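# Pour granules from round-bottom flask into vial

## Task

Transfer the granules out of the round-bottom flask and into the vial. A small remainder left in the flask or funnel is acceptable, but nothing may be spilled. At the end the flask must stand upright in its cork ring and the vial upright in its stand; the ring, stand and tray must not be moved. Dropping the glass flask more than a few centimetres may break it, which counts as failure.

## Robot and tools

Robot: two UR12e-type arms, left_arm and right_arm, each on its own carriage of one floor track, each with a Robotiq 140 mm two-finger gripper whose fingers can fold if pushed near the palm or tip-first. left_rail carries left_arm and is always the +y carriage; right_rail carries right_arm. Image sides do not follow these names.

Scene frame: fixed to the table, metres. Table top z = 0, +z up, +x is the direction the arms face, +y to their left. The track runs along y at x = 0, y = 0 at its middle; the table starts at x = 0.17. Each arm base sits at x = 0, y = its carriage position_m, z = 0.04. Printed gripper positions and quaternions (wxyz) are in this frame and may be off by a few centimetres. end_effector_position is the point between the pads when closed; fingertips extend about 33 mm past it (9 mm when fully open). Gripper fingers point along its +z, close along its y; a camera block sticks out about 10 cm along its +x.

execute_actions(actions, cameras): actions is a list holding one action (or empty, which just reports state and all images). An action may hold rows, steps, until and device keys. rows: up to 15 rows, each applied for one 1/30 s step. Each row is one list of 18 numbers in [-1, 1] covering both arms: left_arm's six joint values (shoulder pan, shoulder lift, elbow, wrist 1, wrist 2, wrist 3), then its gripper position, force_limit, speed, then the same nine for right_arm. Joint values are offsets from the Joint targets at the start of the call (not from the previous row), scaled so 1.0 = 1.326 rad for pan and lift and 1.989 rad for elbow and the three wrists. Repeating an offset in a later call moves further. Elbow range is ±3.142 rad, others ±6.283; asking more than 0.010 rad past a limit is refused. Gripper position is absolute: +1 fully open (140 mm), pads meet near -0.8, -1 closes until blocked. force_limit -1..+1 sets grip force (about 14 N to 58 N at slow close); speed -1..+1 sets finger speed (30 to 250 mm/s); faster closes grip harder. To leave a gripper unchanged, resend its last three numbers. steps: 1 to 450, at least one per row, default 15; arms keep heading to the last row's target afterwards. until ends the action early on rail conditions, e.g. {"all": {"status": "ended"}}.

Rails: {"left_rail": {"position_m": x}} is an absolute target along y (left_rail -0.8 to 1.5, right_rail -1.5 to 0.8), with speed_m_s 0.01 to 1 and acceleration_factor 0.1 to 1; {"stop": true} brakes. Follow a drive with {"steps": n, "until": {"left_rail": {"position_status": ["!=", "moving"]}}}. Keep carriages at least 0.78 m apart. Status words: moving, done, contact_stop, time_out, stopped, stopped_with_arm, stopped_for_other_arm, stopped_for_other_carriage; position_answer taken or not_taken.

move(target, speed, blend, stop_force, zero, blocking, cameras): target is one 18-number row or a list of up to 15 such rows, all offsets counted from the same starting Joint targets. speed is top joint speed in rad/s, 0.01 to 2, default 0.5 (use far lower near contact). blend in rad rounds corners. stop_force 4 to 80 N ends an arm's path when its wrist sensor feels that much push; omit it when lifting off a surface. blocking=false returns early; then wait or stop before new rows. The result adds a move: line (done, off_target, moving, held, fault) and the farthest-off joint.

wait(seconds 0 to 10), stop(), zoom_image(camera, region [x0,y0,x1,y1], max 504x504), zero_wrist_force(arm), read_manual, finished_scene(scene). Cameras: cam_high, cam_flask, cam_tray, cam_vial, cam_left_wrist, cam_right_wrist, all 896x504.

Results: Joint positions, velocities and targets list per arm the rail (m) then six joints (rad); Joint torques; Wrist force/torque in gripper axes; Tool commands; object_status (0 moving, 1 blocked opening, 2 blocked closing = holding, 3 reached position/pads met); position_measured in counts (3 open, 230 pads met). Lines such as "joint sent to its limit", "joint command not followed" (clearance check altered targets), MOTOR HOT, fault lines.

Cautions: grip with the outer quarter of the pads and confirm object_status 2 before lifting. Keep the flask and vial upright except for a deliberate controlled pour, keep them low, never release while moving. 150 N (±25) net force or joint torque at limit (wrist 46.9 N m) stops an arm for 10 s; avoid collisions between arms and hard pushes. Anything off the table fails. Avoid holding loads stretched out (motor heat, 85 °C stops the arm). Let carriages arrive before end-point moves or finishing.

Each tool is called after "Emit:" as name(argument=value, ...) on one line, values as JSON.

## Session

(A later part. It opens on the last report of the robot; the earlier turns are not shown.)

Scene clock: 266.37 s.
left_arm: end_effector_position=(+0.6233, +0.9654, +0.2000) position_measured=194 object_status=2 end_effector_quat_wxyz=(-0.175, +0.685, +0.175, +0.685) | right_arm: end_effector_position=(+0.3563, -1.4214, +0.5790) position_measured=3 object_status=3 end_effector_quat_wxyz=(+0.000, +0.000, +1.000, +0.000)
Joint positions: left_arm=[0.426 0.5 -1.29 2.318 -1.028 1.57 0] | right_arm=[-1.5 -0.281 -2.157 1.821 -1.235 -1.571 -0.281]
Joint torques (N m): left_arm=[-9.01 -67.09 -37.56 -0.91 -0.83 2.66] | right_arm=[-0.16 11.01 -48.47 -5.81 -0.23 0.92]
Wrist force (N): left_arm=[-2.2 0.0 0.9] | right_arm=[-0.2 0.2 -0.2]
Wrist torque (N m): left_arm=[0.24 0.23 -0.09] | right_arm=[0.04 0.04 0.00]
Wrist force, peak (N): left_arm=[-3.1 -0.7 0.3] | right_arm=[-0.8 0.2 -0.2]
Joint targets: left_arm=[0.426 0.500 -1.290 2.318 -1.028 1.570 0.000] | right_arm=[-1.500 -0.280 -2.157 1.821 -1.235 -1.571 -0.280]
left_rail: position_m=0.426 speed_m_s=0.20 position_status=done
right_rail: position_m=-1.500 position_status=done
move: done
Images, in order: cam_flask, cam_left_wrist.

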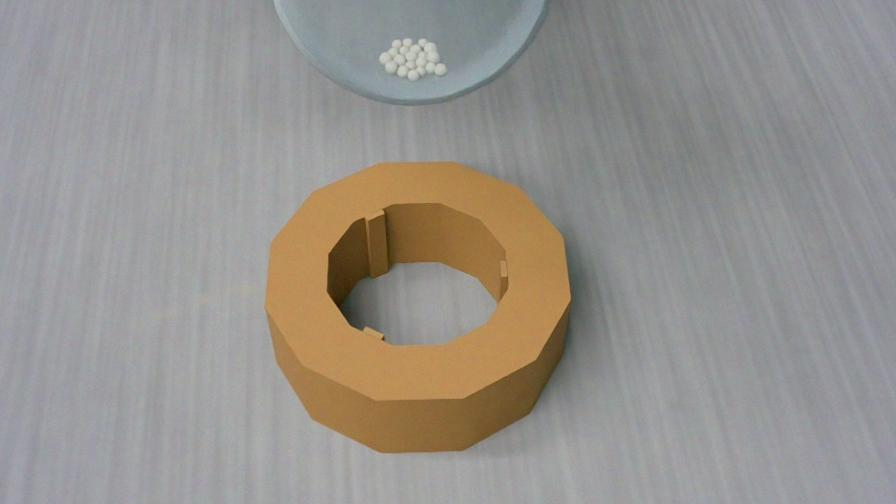

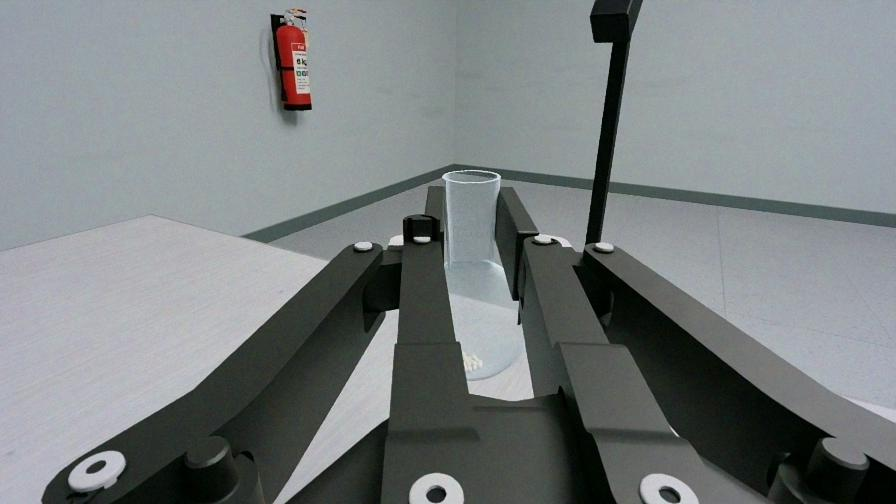

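Emit:
move(target=[0,-0.0577,0.0582,-0.0198,0,0,-1,-0.05,-1,0,0,0,0,0,0,1,1,1], speed=0.15, cameras=[])

Emit:
execute_actions(actions=[{"left_rail":{"position_m":-0.12,"speed_m_s":0.2,"acceleration_factor":0.2},"steps":240,"until":{"left_rail":{"position_status":["!=","moving"]}}}], cameras=["cam_tray","cam_vial","cam_left_wrist","cam_high"])

Scene clock: 272.13 s.
left_arm: end_effector_position=(+0.5666, +0.9344, +0.2002) position_measured=194 object_status=2 end_effector_quat_wxyz=(-0.175, +0.685, +0.175, +0.685) | right_arm: end_effector_position=(+0.3563, -1.4214, +0.5790) position_measured=3 object_status=3 end_effector_quat_wxyz=(+0.000, +0.000, +1.000, +0.000)
Joint positions: left_arm=[0.426 0.5 -1.366 2.433 -1.067 1.57 0] | right_arm=[-1.5 -0.28 -2.157 1.821 -1.235 -1.571 -0.28]
Joint torques (N m): left_arm=[-8.43 -56.91 -11.71 -5.43 -1.27 2.89] | right_arm=[2.12 11.85 -48.65 -5.48 -0.26 0.8]
Wrist force (N): left_arm=[-2.3 -0.3 0.7] | right_arm=[-0.3 0.1 0.1]
Wrist torque (N m): left_arm=[0.17 0.22 -0.11] | right_arm=[0.02 0.06 0.00]
Wrist force, peak (N): left_arm=[-2.6 -0.9 1.0] | right_arm=[-0.5 0.2 -0.2]
Joint targets: left_arm=[0.426 0.500 -1.366 2.434 -1.067 1.570 0.000] | right_arm=[-1.500 -0.280 -2.157 1.821 -1.235 -1.571 -0.280]
left_rail: position_m=0.426 speed_m_s=0.20 position_status=done
right_rail: position_m=-1.500 position_status=done
move: done

Scene clock: 276.43 s.
left_arm: end_effector_position=(+0.5663, +0.3883, +0.2002) position_measured=194 object_status=2 end_effector_quat_wxyz=(-0.175, +0.685, +0.175, +0.685) | right_arm: end_effector_position=(+0.3563, -1.4214, +0.5790) position_measured=3 object_status=3 end_effector_quat_wxyz=(+0.000, +0.000, +1.000, +0.000)
Joint positions: left_arm=[-0.12 0.5 -1.366 2.434 -1.067 1.57 0] | right_arm=[-1.5 -0.28 -2.157 1.821 -1.235 -1.571 -0.28]
Joint torques (N m): left_arm=[-8.69 -55.59 -21.76 -3.68 -1.65 2.28] | right_arm=[-2.38 13.17 -49.46 -6.04 0 0.61]
Wrist force (N): left_arm=[-2.3 -0.4 0.8] | right_arm=[-0.4 -0.2 0.0]
Wrist torque (N m): left_arm=[0.16 0.25 -0.11] | right_arm=[-0.04 0.08 0.00]
Wrist force, peak (N): left_arm=[-2.7 -1.2 0.8] | right_arm=[-0.2 0.9 -0.3]
Joint targets: left_arm=[-0.120 0.500 -1.366 2.434 -1.067 1.570 0.000] | right_arm=[-1.500 -0.280 -2.157 1.821 -1.235 -1.571 -0.280]
Tool commands: left_gripper/position=-1.0 left_gripper/force_limit=-0.05 left_gripper/speed=-1.0 right_gripper/position=+1.0 right_gripper/force_limit=+1.0 right_gripper/speed=+1.0
left_rail: position_m=-0.120 speed_m_s=0.20 position_status=done
right_rail: position_m=-1.500 position_status=done
Images, in order: cam_high, cam_tray, cam_vial, cam_left_wrist.

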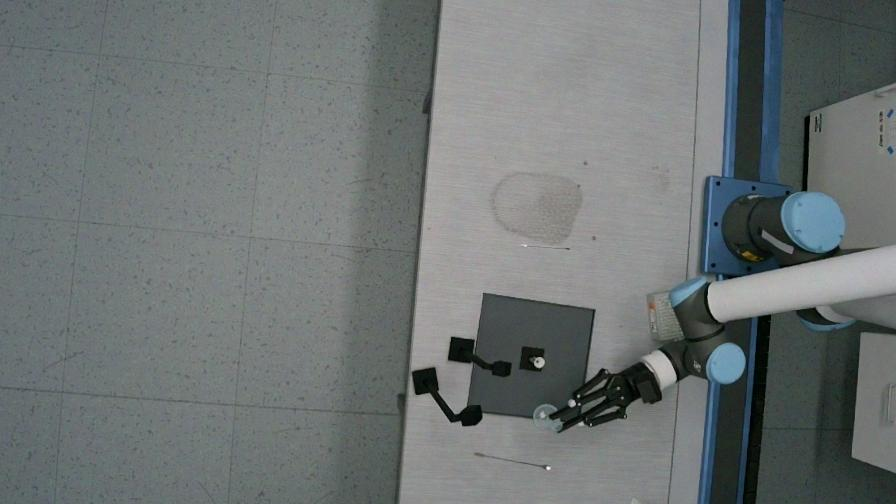

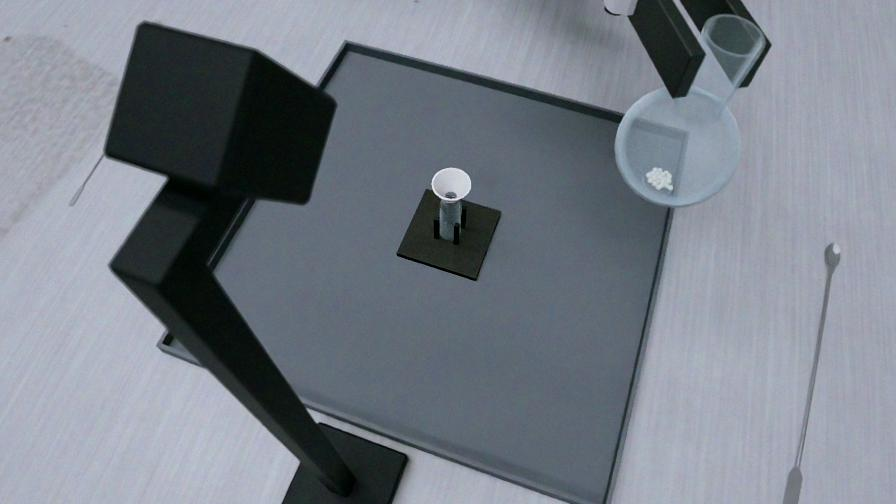

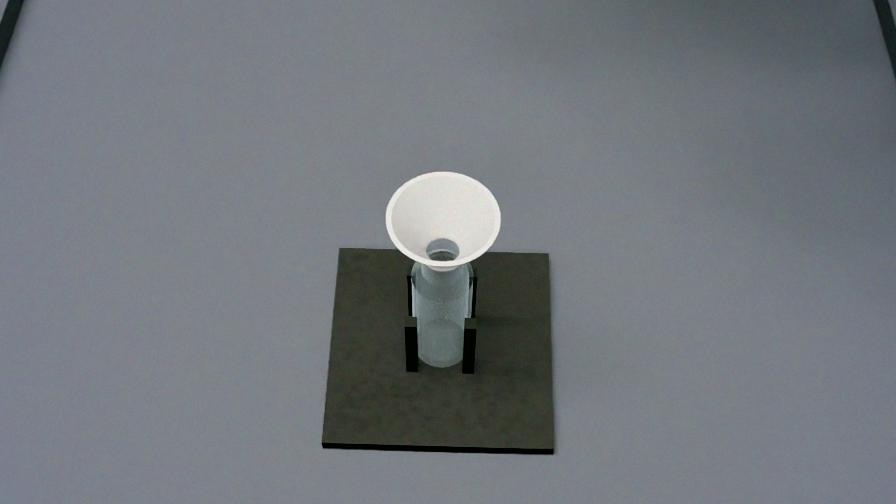

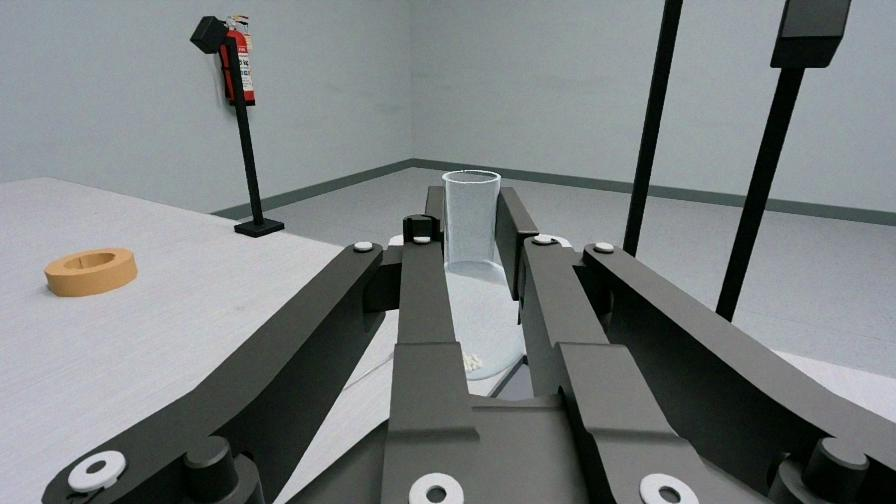

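Emit:
move(target=[0,-0.2236,0.1683,-0.0193,0,0,-1,-0.05,-1,0,0,0,0,0,0,1,1,1], speed=0.25, cameras=[])

Emit:
execute_actions(actions=[{"left_rail":{"position_m":-0.277,"speed_m_s":0.2,"acceleration_factor":0.2},"steps":240,"until":{"left_rail":{"position_status":["!=","moving"]}}}], cameras=["cam_left_wrist","cam_high"])

Scene clock: 295.83 s.
left_arm: end_effector_position=(+0.3911, +0.2924, +0.2003) position_measured=194 object_status=2 end_effector_quat_wxyz=(-0.175, +0.685, +0.175, +0.685) | right_arm: end_effector_position=(+0.3563, -1.4214, +0.5790) position_measured=3 object_status=3 end_effector_quat_wxyz=(+0.000, +0.000, +1.000, +0.000)
Joint positions: left_arm=[-0.12 0.5 -1.662 2.768 -1.106 1.57 0] | right_arm=[-1.5 -0.281 -2.157 1.821 -1.235 -1.571 -0.281]
Joint torques (N m): left_arm=[-7.43 -31.09 -9.22 -5.48 -1.62 2.4] | right_arm=[-2.36 13.31 -50.79 -6.37 -0.07 0.41]
Wrist force (N): left_arm=[-2.0 -0.5 0.7] | right_arm=[-0.3 0.0 0.0]
Wrist torque (N m): left_arm=[0.12 0.19 -0.13] | right_arm=[0.00 0.06 0.00]
Wrist force, peak (N): left_arm=[-2.5 -0.9 2.0] | right_arm=[-0.6 0.2 0.4]
Joint targets: left_arm=[-0.120 0.500 -1.663 2.768 -1.106 1.570 0.000] | right_arm=[-1.500 -0.280 -2.157 1.821 -1.235 -1.571 -0.280]
left_rail: position_m=-0.120 speed_m_s=0.20 position_status=done
right_rail: position_m=-1.500 position_status=done
move: done

Scene clock: 298.10 s.
left_arm: end_effector_position=(+0.3909, +0.1354, +0.2003) position_measured=194 object_status=2 end_effector_quat_wxyz=(-0.175, +0.685, +0.175, +0.685) | right_arm: end_effector_position=(+0.3563, -1.4214, +0.5790) position_measured=3 object_status=3 end_effector_quat_wxyz=(+0.000, +0.000, +1.000, +0.000)
Joint positions: left_arm=[-0.277 0.5 -1.663 2.768 -1.106 1.57 0] | right_arm=[-1.5 -0.281 -2.157 1.821 -1.235 -1.571 -0.28]
Joint torques (N m): left_arm=[-8.08 -24.86 -15.04 -4.55 -1.48 2.3] | right_arm=[-0.02 13.25 -50.74 -5.93 -0.39 0.96]
Wrist force (N): left_arm=[-2.2 -0.3 1.3] | right_arm=[0.0 -0.1 0.0]
Wrist torque (N m): left_arm=[0.18 0.23 -0.13] | right_arm=[-0.02 -0.01 0.00]
Wrist force, peak (N): left_arm=[-2.1 -1.4 1.3] | right_arm=[-0.3 0.3 0.5]
Joint targets: left_arm=[-0.277 0.500 -1.663 2.768 -1.106 1.570 0.000] | right_arm=[-1.500 -0.280 -2.157 1.821 -1.235 -1.571 -0.280]
Tool commands: left_gripper/position=-1.0 left_gripper/force_limit=-0.05 left_gripper/speed=-1.0 right_gripper/position=+1.0 right_gripper/force_limit=+1.0 right_gripper/speed=+1.0
left_rail: position_m=-0.277 speed_m_s=0.20 position_status=done
right_rail: position_m=-1.500 position_status=done
Images, in order: cam_high, cam_left_wrist.

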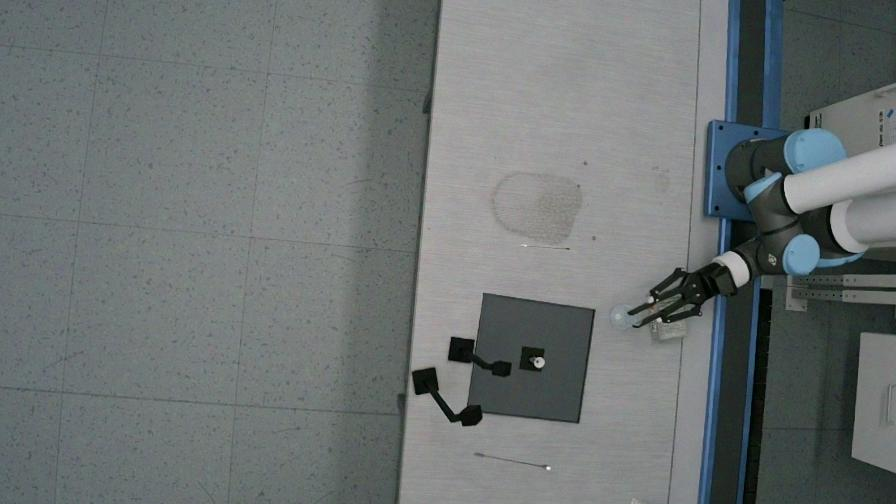

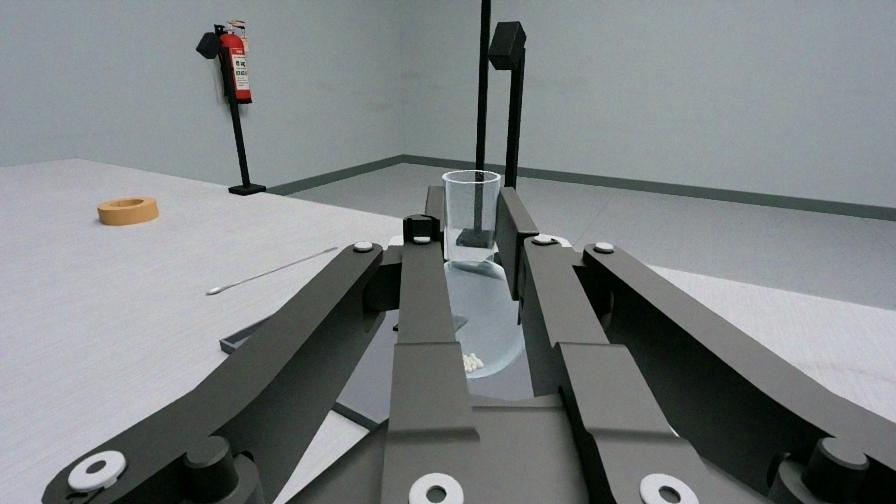

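Emit:
zoom_image(camera="cam_left_wrist", region=[360, 160, 580, 400])

Scaled by 2.100 from the camera's 896x504 image, which has a finer 1280x720 frame.

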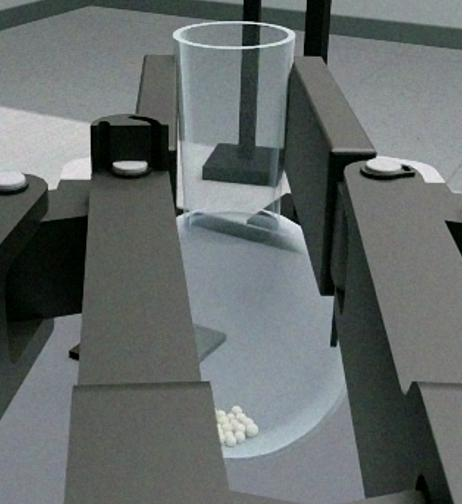

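Emit:
execute_actions(actions=[{"left_rail":{"position_m":-0.232,"speed_m_s":0.2,"acceleration_factor":0.2},"steps":240,"until":{"left_rail":{"position_status":["!=","moving"]}}}], cameras=["cam_left_wrist","cam_high"])

Emit:
zoom_image(camera="cam_left_wrist", region=[360, 160, 580, 400])

Emit:
zoom_image(camera="cam_high", region=[460, 260, 700, 440])

Scene clock: 306.27 s.
left_arm: end_effector_position=(+0.3909, +0.1803, +0.2003) position_measured=194 object_status=2 end_effector_quat_wxyz=(-0.175, +0.685, +0.175, +0.685) | right_arm: end_effector_position=(+0.3563, -1.4214, +0.5790) position_measured=3 object_status=3 end_effector_quat_wxyz=(+0.000, +0.000, +1.000, +0.000)
Joint positions: left_arm=[-0.232 0.5 -1.663 2.768 -1.106 1.57 0] | right_arm=[-1.5 -0.281 -2.157 1.821 -1.235 -1.571 -0.281]
Joint torques (N m): left_arm=[-7.17 -16.26 -22.88 -2.91 -1.53 2.18] | right_arm=[-2.32 10.69 -50.33 -6.08 -0.01 0.59]
Wrist force (N): left_arm=[-1.7 -1.0 0.9] | right_arm=[-0.1 -0.1 0.0]
Wrist torque (N m): left_arm=[0.02 0.14 -0.13] | right_arm=[-0.01 0.01 0.00]
Wrist force, peak (N): left_arm=[-2.3 -1.0 1.5] | right_arm=[-0.4 0.3 -0.5]
Joint targets: left_arm=[-0.232 0.500 -1.663 2.768 -1.106 1.570 0.000] | right_arm=[-1.500 -0.280 -2.157 1.821 -1.235 -1.571 -0.280]
Tool commands: left_gripper/position=-1.0 left_gripper/force_limit=-0.05 left_gripper/speed=-1.0 right_gripper/position=+1.0 right_gripper/force_limit=+1.0 right_gripper/speed=+1.0
left_rail: position_m=-0.232 speed_m_s=0.20 position_status=done
right_rail: position_m=-1.500 position_status=done
Images, in order: cam_high, cam_left_wrist.

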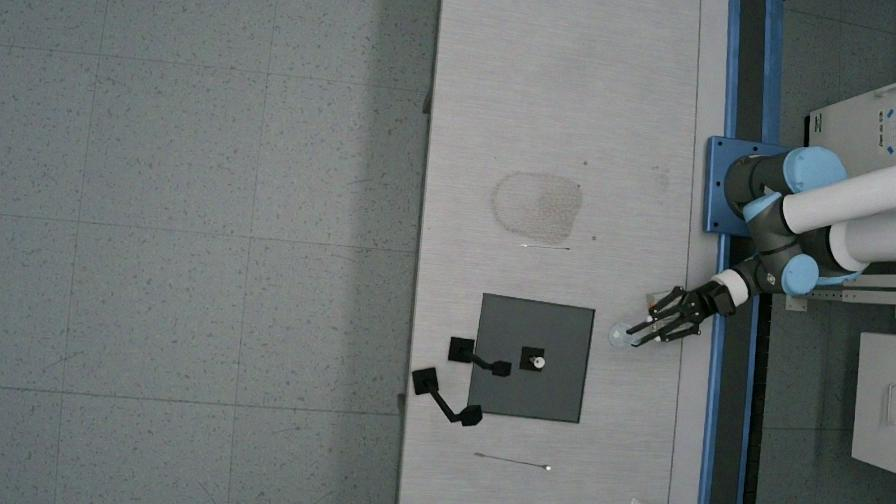

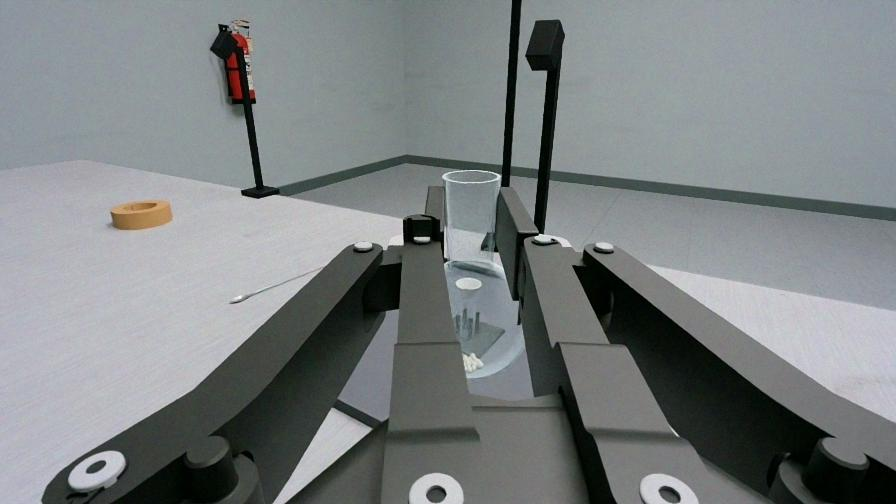

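Scaled by 2.100 from the camera's 896x504 image, which has a finer 1280x720 frame.

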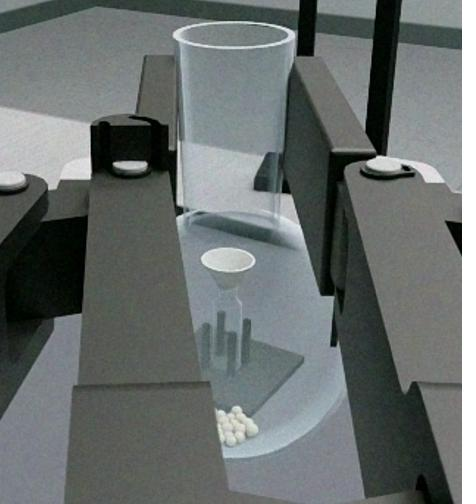

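Scaled by 2.100 from the camera's 896x504 image, which has a finer 1280x720 frame.

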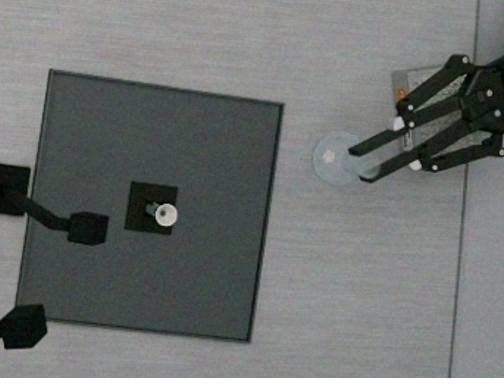

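Emit:
execute_actions(actions=[{"left_rail":{"position_m":-0.209,"speed_m_s":0.2,"acceleration_factor":0.2},"steps":240,"until":{"left_rail":{"position_status":["!=","moving"]}}}], cameras=[])

Emit:
move(target=[0,0.2014,-0.1472,0.0131,0,0,-1,-0.05,-1,0,0,0,0,0,0,1,1,1], speed=0.2, cameras=["cam_vial","cam_tray","cam_left_wrist","cam_high"])

Scene clock: 337.70 s.
left_arm: end_effector_position=(+0.3909, +0.2033, +0.2003) position_measured=194 object_status=2 end_effector_quat_wxyz=(-0.175, +0.685, +0.175, +0.685) | right_arm: end_effector_position=(+0.3563, -1.4214, +0.5790) position_measured=3 object_status=3 end_effector_quat_wxyz=(+0.000, +0.000, +1.000, +0.000)
Joint positions: left_arm=[-0.209 0.5 -1.663 2.768 -1.106 1.57 0] | right_arm=[-1.5 -0.281 -2.157 1.821 -1.235 -1.571 -0.28]
Joint torques (N m): left_arm=[-6.06 -14.93 -30.16 -2.54 -1.38 2.05] | right_arm=[-0.01 13.86 -50.56 -6.39 -0.45 0.41]
Wrist force (N): left_arm=[-2.4 -0.5 0.9] | right_arm=[-0.4 0.1 0.1]
Wrist torque (N m): left_arm=[0.14 0.26 -0.13] | right_arm=[0.04 0.09 0.00]
Wrist force, peak (N): left_arm=[-2.4 -0.7 1.6] | right_arm=[-0.7 0.2 0.1]
Joint targets: left_arm=[-0.209 0.500 -1.663 2.768 -1.106 1.570 0.000] | right_arm=[-1.500 -0.280 -2.157 1.821 -1.235 -1.571 -0.280]
Tool commands: left_gripper/position=-1.0 left_gripper/force_limit=-0.05 left_gripper/speed=-1.0 right_gripper/position=+1.0 right_gripper/force_limit=+1.0 right_gripper/speed=+1.0
left_rail: position_m=-0.209 speed_m_s=0.20 position_status=done
right_rail: position_m=-1.500 position_status=done

Scene clock: 339.77 s.
left_arm: end_effector_position=(+0.5450, +0.2876, +0.2002) position_measured=194 object_status=2 end_effector_quat_wxyz=(-0.175, +0.685, +0.175, +0.685) | right_arm: end_effector_position=(+0.3563, -1.4214, +0.5790) position_measured=3 object_status=3 end_effector_quat_wxyz=(+0.000, +0.000, +1.000, +0.000)
Joint positions: left_arm=[-0.209 0.5 -1.396 2.476 -1.08 1.57 0] | right_arm=[-1.5 -0.281 -2.157 1.821 -1.235 -1.571 -0.281]
Joint torques (N m): left_arm=[-4.2 -25.88 -36.94 -1.26 -1.36 1.89] | right_arm=[-1.27 11.7 -50.57 -6.49 -0.43 0.81]
Wrist force (N): left_arm=[-2.2 -0.6 1.0] | right_arm=[-0.3 0.1 0.1]
Wrist torque (N m): left_arm=[0.10 0.22 -0.11] | right_arm=[0.03 0.07 0.00]
Wrist force, peak (N): left_arm=[-2.8 -0.4 1.7] | right_arm=[-0.7 -0.1 0.2]
Joint targets: left_arm=[-0.209 0.500 -1.396 2.476 -1.080 1.570 0.000] | right_arm=[-1.500 -0.280 -2.157 1.821 -1.235 -1.571 -0.280]
left_rail: position_m=-0.209 speed_m_s=0.20 position_status=done
right_rail: position_m=-1.500 position_status=done
move: done
Images, in order: cam_high, cam_tray, cam_vial, cam_left_wrist.

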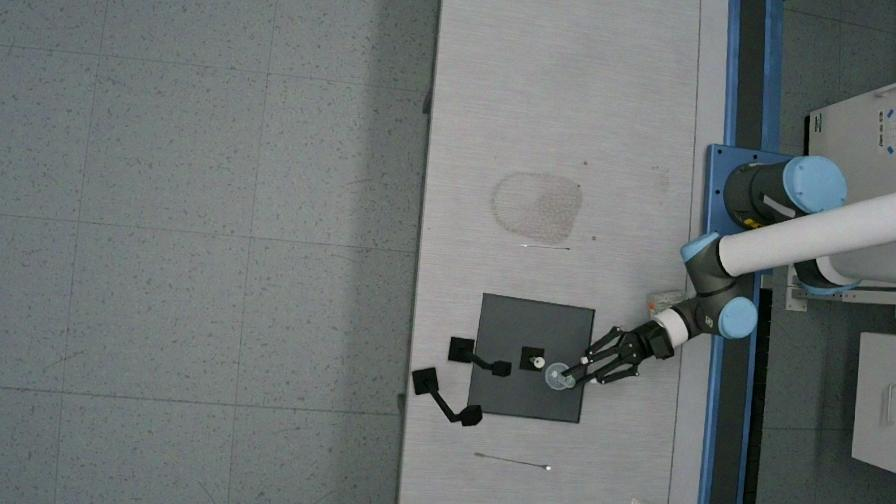

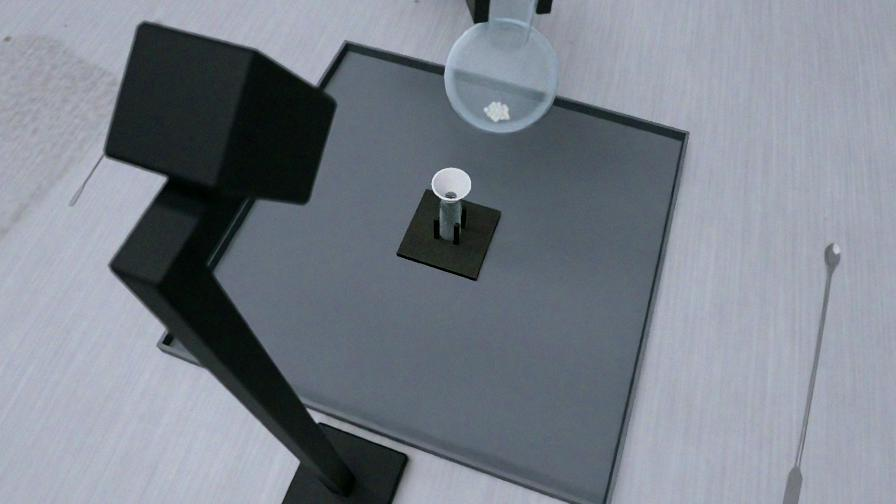

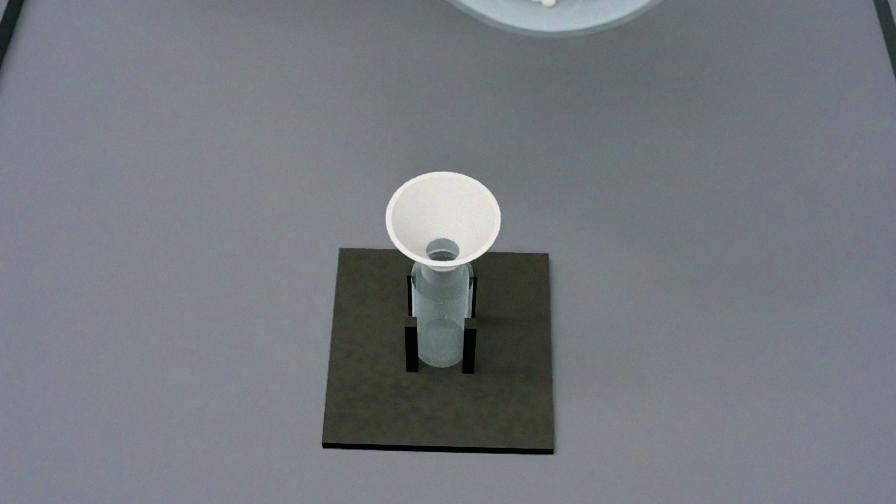

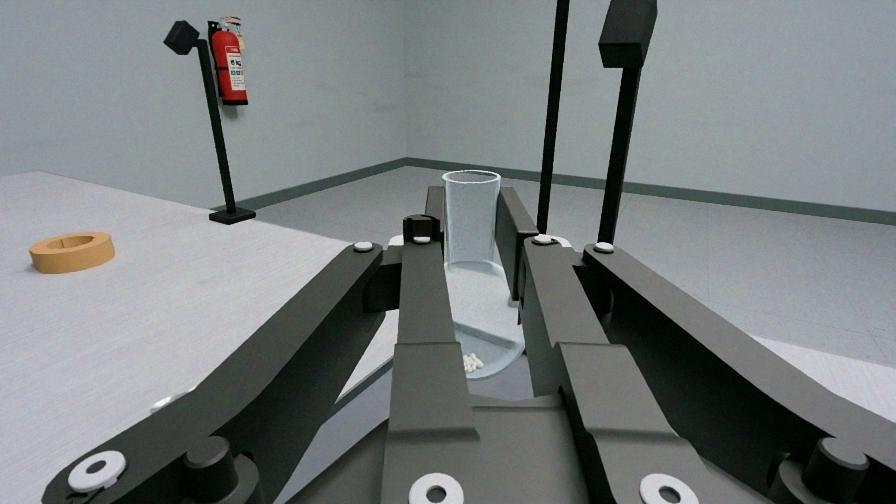

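Emit:
move(target=[0,0,0,0,0,0.5265,-1,-0.05,-1,0,0,0,0,0,0,1,1,1], speed=0.3, cameras=["cam_vial","cam_tray","cam_left_wrist","cam_high"])

Scene clock: 358.20 s.
left_arm: end_effector_position=(+0.5453, +0.2878, +0.2001) position_measured=194 object_status=2 end_effector_quat_wxyz=(-0.494, +0.681, -0.190, +0.506) | right_arm: end_effector_position=(+0.3563, -1.4214, +0.5790) position_measured=3 object_status=3 end_effector_quat_wxyz=(+0.000, +0.000, +1.000, +0.000)
Joint positions: left_arm=[-0.209 0.5 -1.396 2.476 -1.08 1.57 1.046] | right_arm=[-1.5 -0.281 -2.157 1.821 -1.235 -1.571 -0.28]
Joint torques (N m): left_arm=[-4.3 -30.48 -19.78 -4.78 -1.33 2.77] | right_arm=[-2.31 11.47 -49.71 -5.83 -0.36 0.9]
Wrist force (N): left_arm=[-2.6 -0.3 0.4] | right_arm=[-0.2 0.2 0.0]
Wrist torque (N m): left_arm=[-0.03 0.22 -0.15] | right_arm=[0.05 0.04 0.00]
Wrist force, peak (N): left_arm=[-2.9 -0.8 0.9] | right_arm=[-0.5 0.3 0.4]
Joint targets: left_arm=[-0.209 0.500 -1.396 2.476 -1.080 1.570 1.047] | right_arm=[-1.500 -0.280 -2.157 1.821 -1.235 -1.571 -0.280]
left_rail: position_m=-0.209 speed_m_s=0.20 position_status=done
right_rail: position_m=-1.500 position_status=done
move: done
Images, in order: cam_high, cam_tray, cam_vial, cam_left_wrist.

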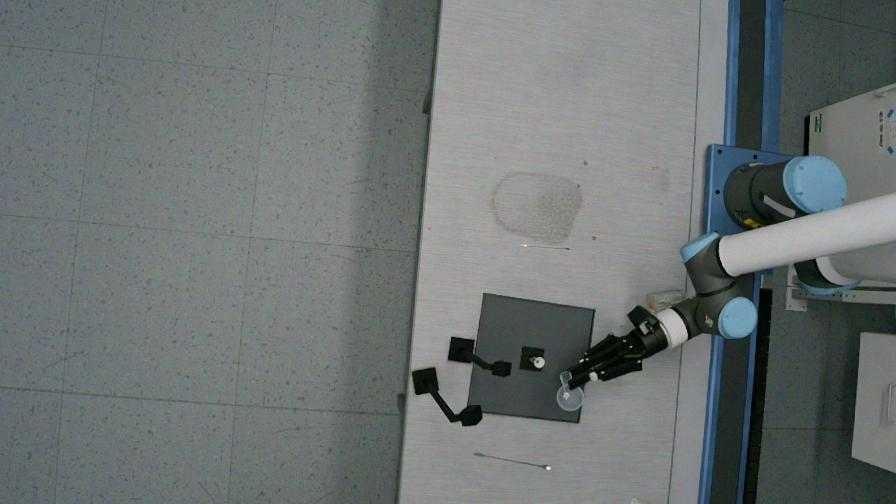

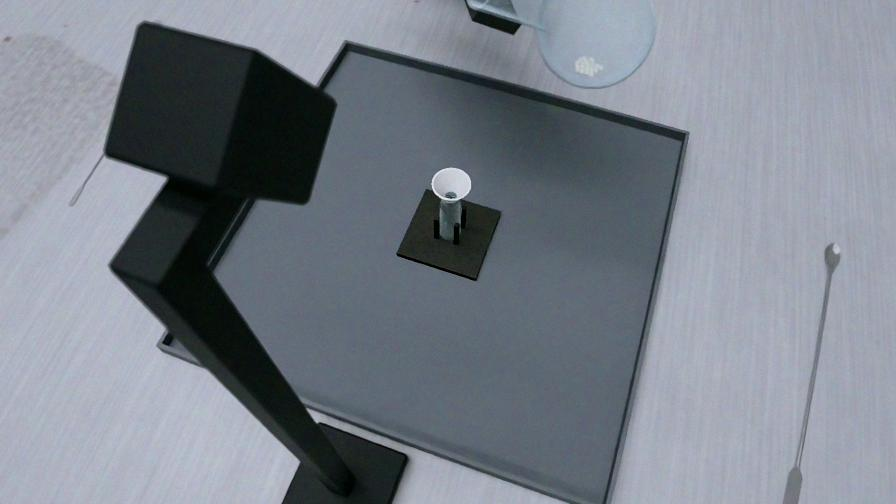

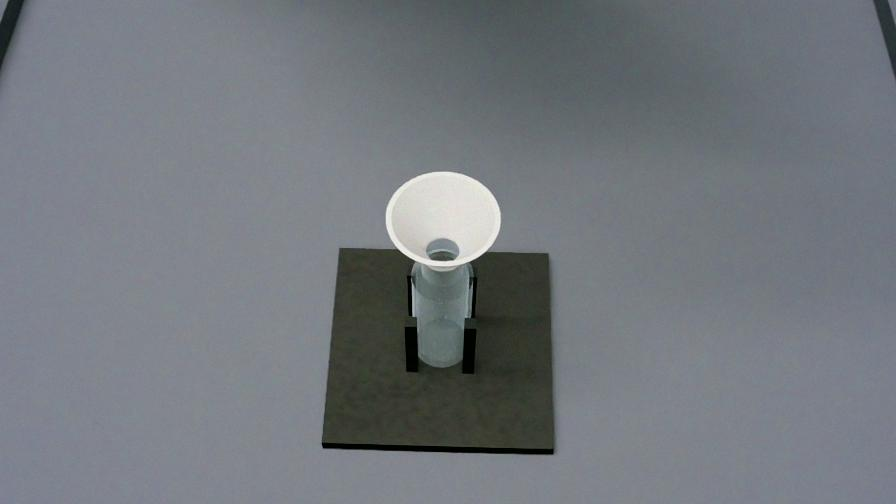

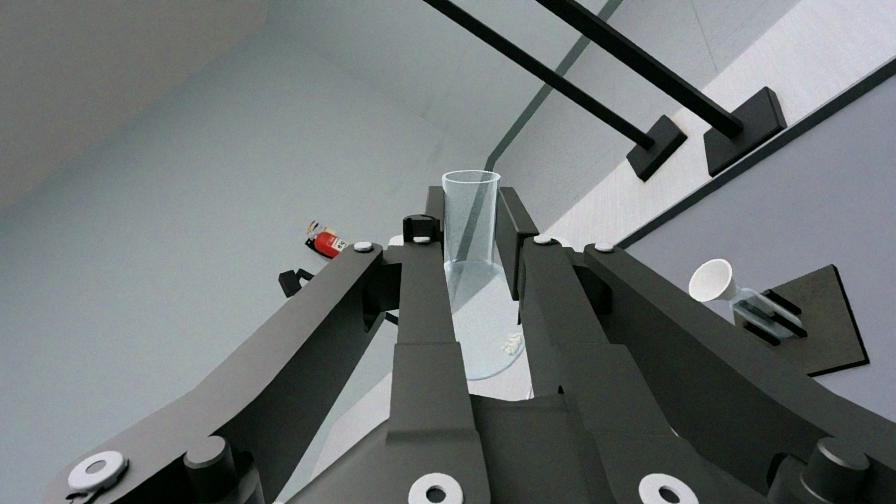

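Emit:
execute_actions(actions=[{"left_rail":{"position_m":-0.218,"speed_m_s":0.1,"acceleration_factor":0.2},"steps":240,"until":{"left_rail":{"position_status":["!=","moving"]}}}], cameras=[])

Emit:
move(target=[0,0.1308,0.0107,-0.0979,0,0,-1,-0.05,-1,0,0,0,0,0,0,1,1,1], speed=0.1, cameras=["cam_vial","cam_tray","cam_left_wrist"])

Scene clock: 382.87 s.
left_arm: end_effector_position=(+0.5453, +0.2788, +0.2001) position_measured=194 object_status=2 end_effector_quat_wxyz=(-0.494, +0.681, -0.191, +0.506) | right_arm: end_effector_position=(+0.3563, -1.4214, +0.5790) position_measured=3 object_status=3 end_effector_quat_wxyz=(+0.000, +0.000, +1.000, +0.000)
Joint positions: left_arm=[-0.218 0.5 -1.396 2.476 -1.08 1.57 1.047] | right_arm=[-1.5 -0.281 -2.157 1.821 -1.235 -1.571 -0.28]
Joint torques (N m): left_arm=[-2.16 -36.54 -18.29 -4.51 -1.47 2.97] | right_arm=[0.29 12.07 -49.88 -6.12 -0.83 0.9]
Wrist force (N): left_arm=[-2.4 -0.4 0.0] | right_arm=[-0.4 0.1 -0.3]
Wrist torque (N m): left_arm=[-0.05 0.15 -0.16] | right_arm=[0.03 0.10 0.00]
Wrist force, peak (N): left_arm=[-3.3 -1.0 0.5] | right_arm=[-0.6 0.4 -0.2]
Joint targets: left_arm=[-0.218 0.500 -1.396 2.476 -1.080 1.570 1.047] | right_arm=[-1.500 -0.280 -2.157 1.821 -1.235 -1.571 -0.280]
Tool commands: left_gripper/position=-1.0 left_gripper/force_limit=-0.05 left_gripper/speed=-1.0 right_gripper/position=+1.0 right_gripper/force_limit=+1.0 right_gripper/speed=+1.0
left_rail: position_m=-0.218 speed_m_s=0.10 position_status=done
right_rail: position_m=-1.500 position_status=done

Scene clock: 385.33 s.
left_arm: end_effector_position=(+0.5452, +0.2787, +0.1302) position_measured=194 object_status=2 end_effector_quat_wxyz=(-0.494, +0.681, -0.191, +0.506) | right_arm: end_effector_position=(+0.3563, -1.4214, +0.5790) position_measured=3 object_status=3 end_effector_quat_wxyz=(+0.000, +0.000, +1.000, +0.000)
Joint positions: left_arm=[-0.218 0.5 -1.223 2.497 -1.274 1.57 1.047] | right_arm=[-1.5 -0.281 -2.157 1.821 -1.235 -1.571 -0.281]
Joint torques (N m): left_arm=[-3.92 -39.22 -2.76 -6.39 -1.5 2.85] | right_arm=[-2.25 11.34 -50.1 -5.94 -0.4 1.1]
Wrist force (N): left_arm=[-2.6 -0.5 0.3] | right_arm=[-0.1 0.0 0.2]
Wrist torque (N m): left_arm=[-0.09 0.22 -0.18] | right_arm=[0.02 0.02 0.00]
Wrist force, peak (N): left_arm=[-3.0 -0.8 -0.1] | right_arm=[-0.4 -0.3 0.2]
Joint targets: left_arm=[-0.218 0.500 -1.222 2.497 -1.274 1.570 1.047] | right_arm=[-1.500 -0.280 -2.157 1.821 -1.235 -1.571 -0.280]
left_rail: position_m=-0.218 speed_m_s=0.10 position_status=done
right_rail: position_m=-1.500 position_status=done
move: done
Images, in order: cam_tray, cam_vial, cam_left_wrist.

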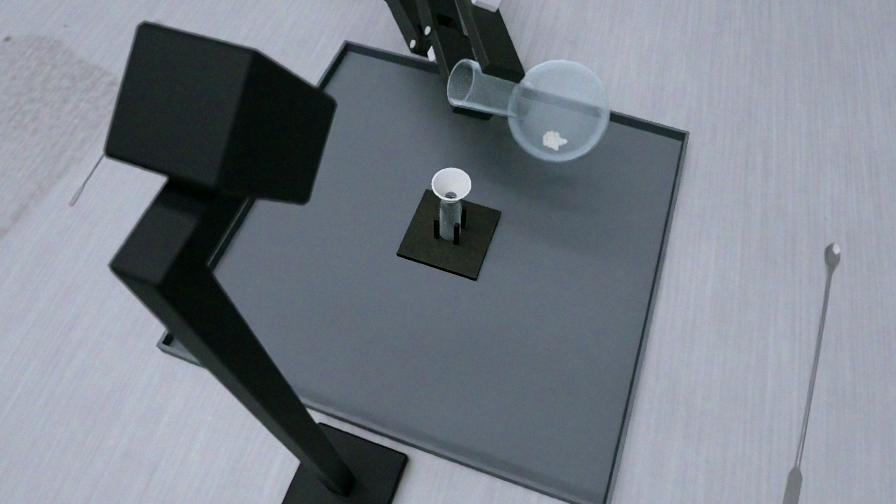

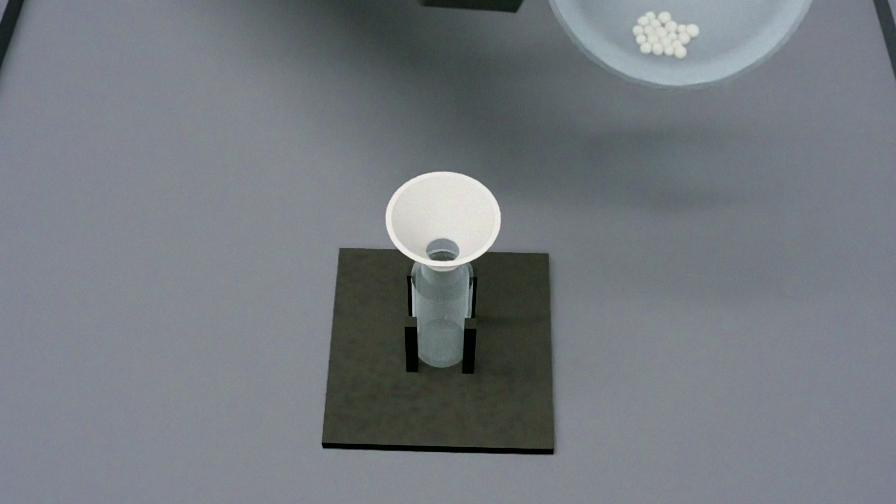

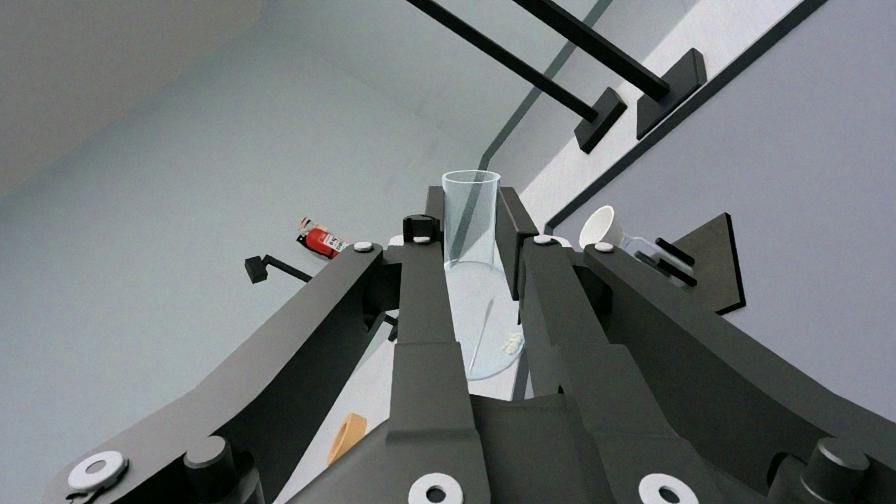

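Emit:
move(target=[0,0.0121,-0.0181,0.0101,0,0,-1,-0.05,-1,0,0,0,0,0,0,1,1,1], speed=0.06, cameras=["cam_vial","cam_tray","cam_left_wrist","cam_high"])

Emit:
zoom_image(camera="cam_high", region=[490, 320, 630, 440])

Scene clock: 437.07 s.
left_arm: end_effector_position=(+0.5626, +0.2882, +0.1300) position_measured=194 object_status=2 end_effector_quat_wxyz=(-0.494, +0.681, -0.191, +0.506) | right_arm: end_effector_position=(+0.3563, -1.4214, +0.5790) position_measured=3 object_status=3 end_effector_quat_wxyz=(+0.000, +0.000, +1.000, +0.000)
Joint positions: left_arm=[-0.218 0.5 -1.207 2.461 -1.255 1.57 1.047] | right_arm=[-1.5 -0.28 -2.157 1.821 -1.235 -1.571 -0.28]
Joint torques (N m): left_arm=[-3.39 -38.39 -27.61 -1.81 -1.32 2.52] | right_arm=[-4.15 13.37 -49.43 -5.73 -0.57 1.13]
Wrist force (N): left_arm=[-2.5 0.0 0.0] | right_arm=[-0.1 0.1 -0.3]
Wrist torque (N m): left_arm=[0.02 0.17 -0.17] | right_arm=[0.02 0.02 0.00]
Wrist force, peak (N): left_arm=[-3.1 -0.6 0.2] | right_arm=[-0.2 0.7 -0.1]
Joint targets: left_arm=[-0.218 0.500 -1.206 2.461 -1.254 1.570 1.047] | right_arm=[-1.500 -0.280 -2.157 1.821 -1.235 -1.571 -0.280]
left_rail: position_m=-0.218 speed_m_s=0.10 position_status=done
right_rail: position_m=-1.500 position_status=done
move: done
Images, in order: cam_high, cam_tray, cam_vial, cam_left_wrist.

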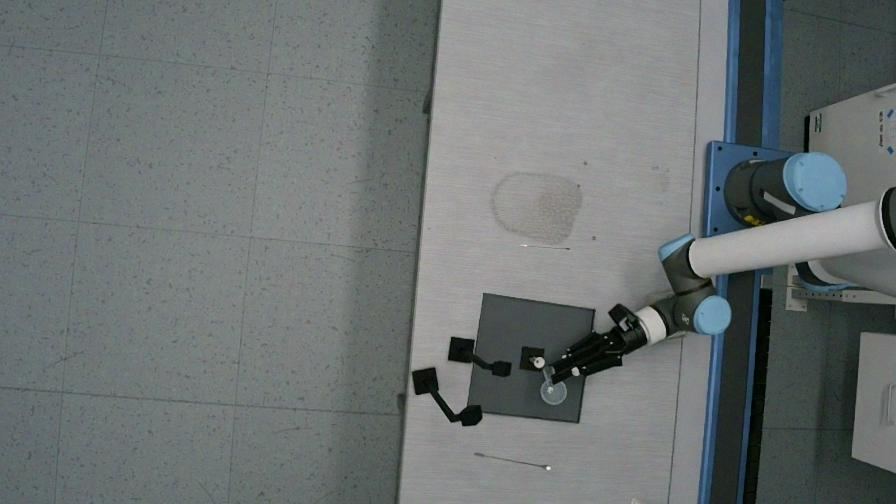

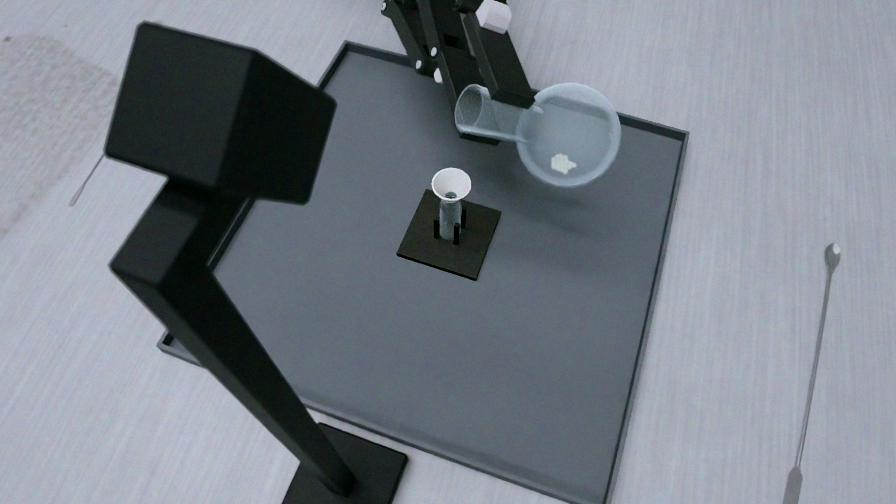

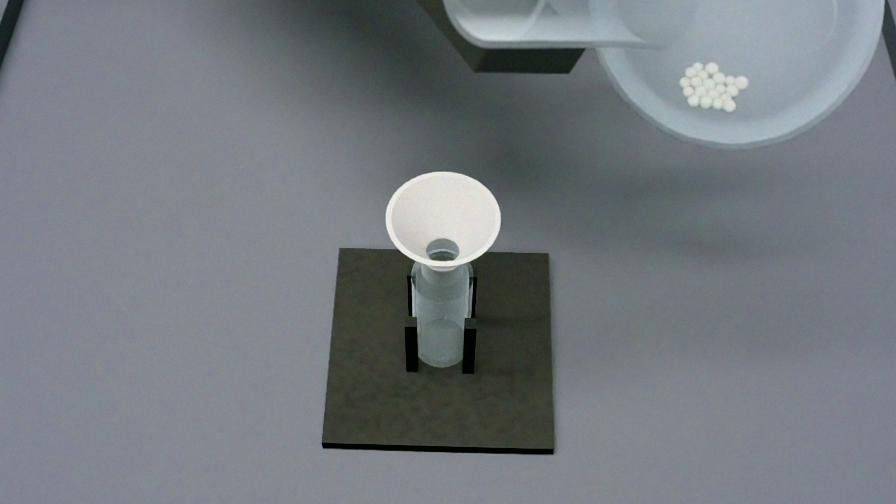

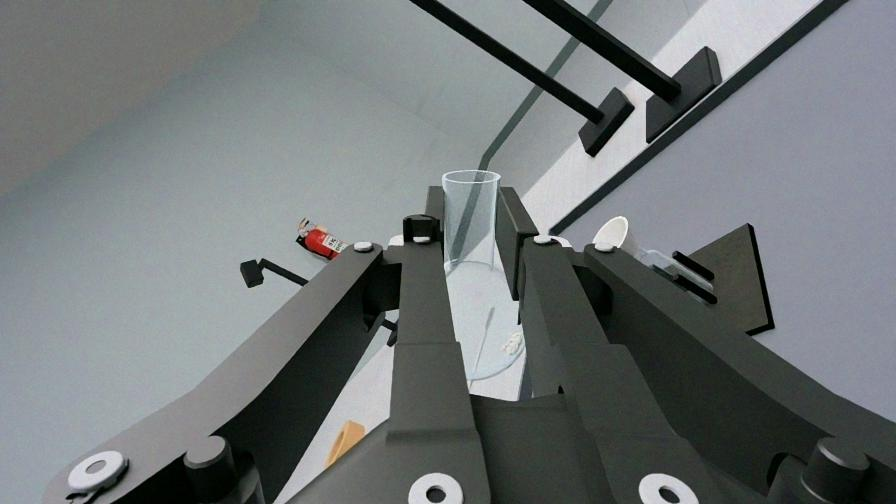

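Scaled by 3.600 from the camera's 896x504 image, which has a finer 1280x720 frame.

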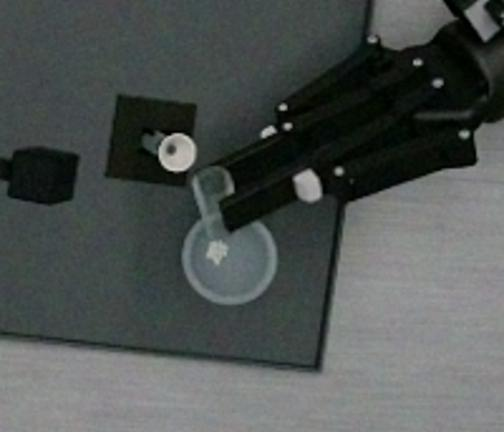

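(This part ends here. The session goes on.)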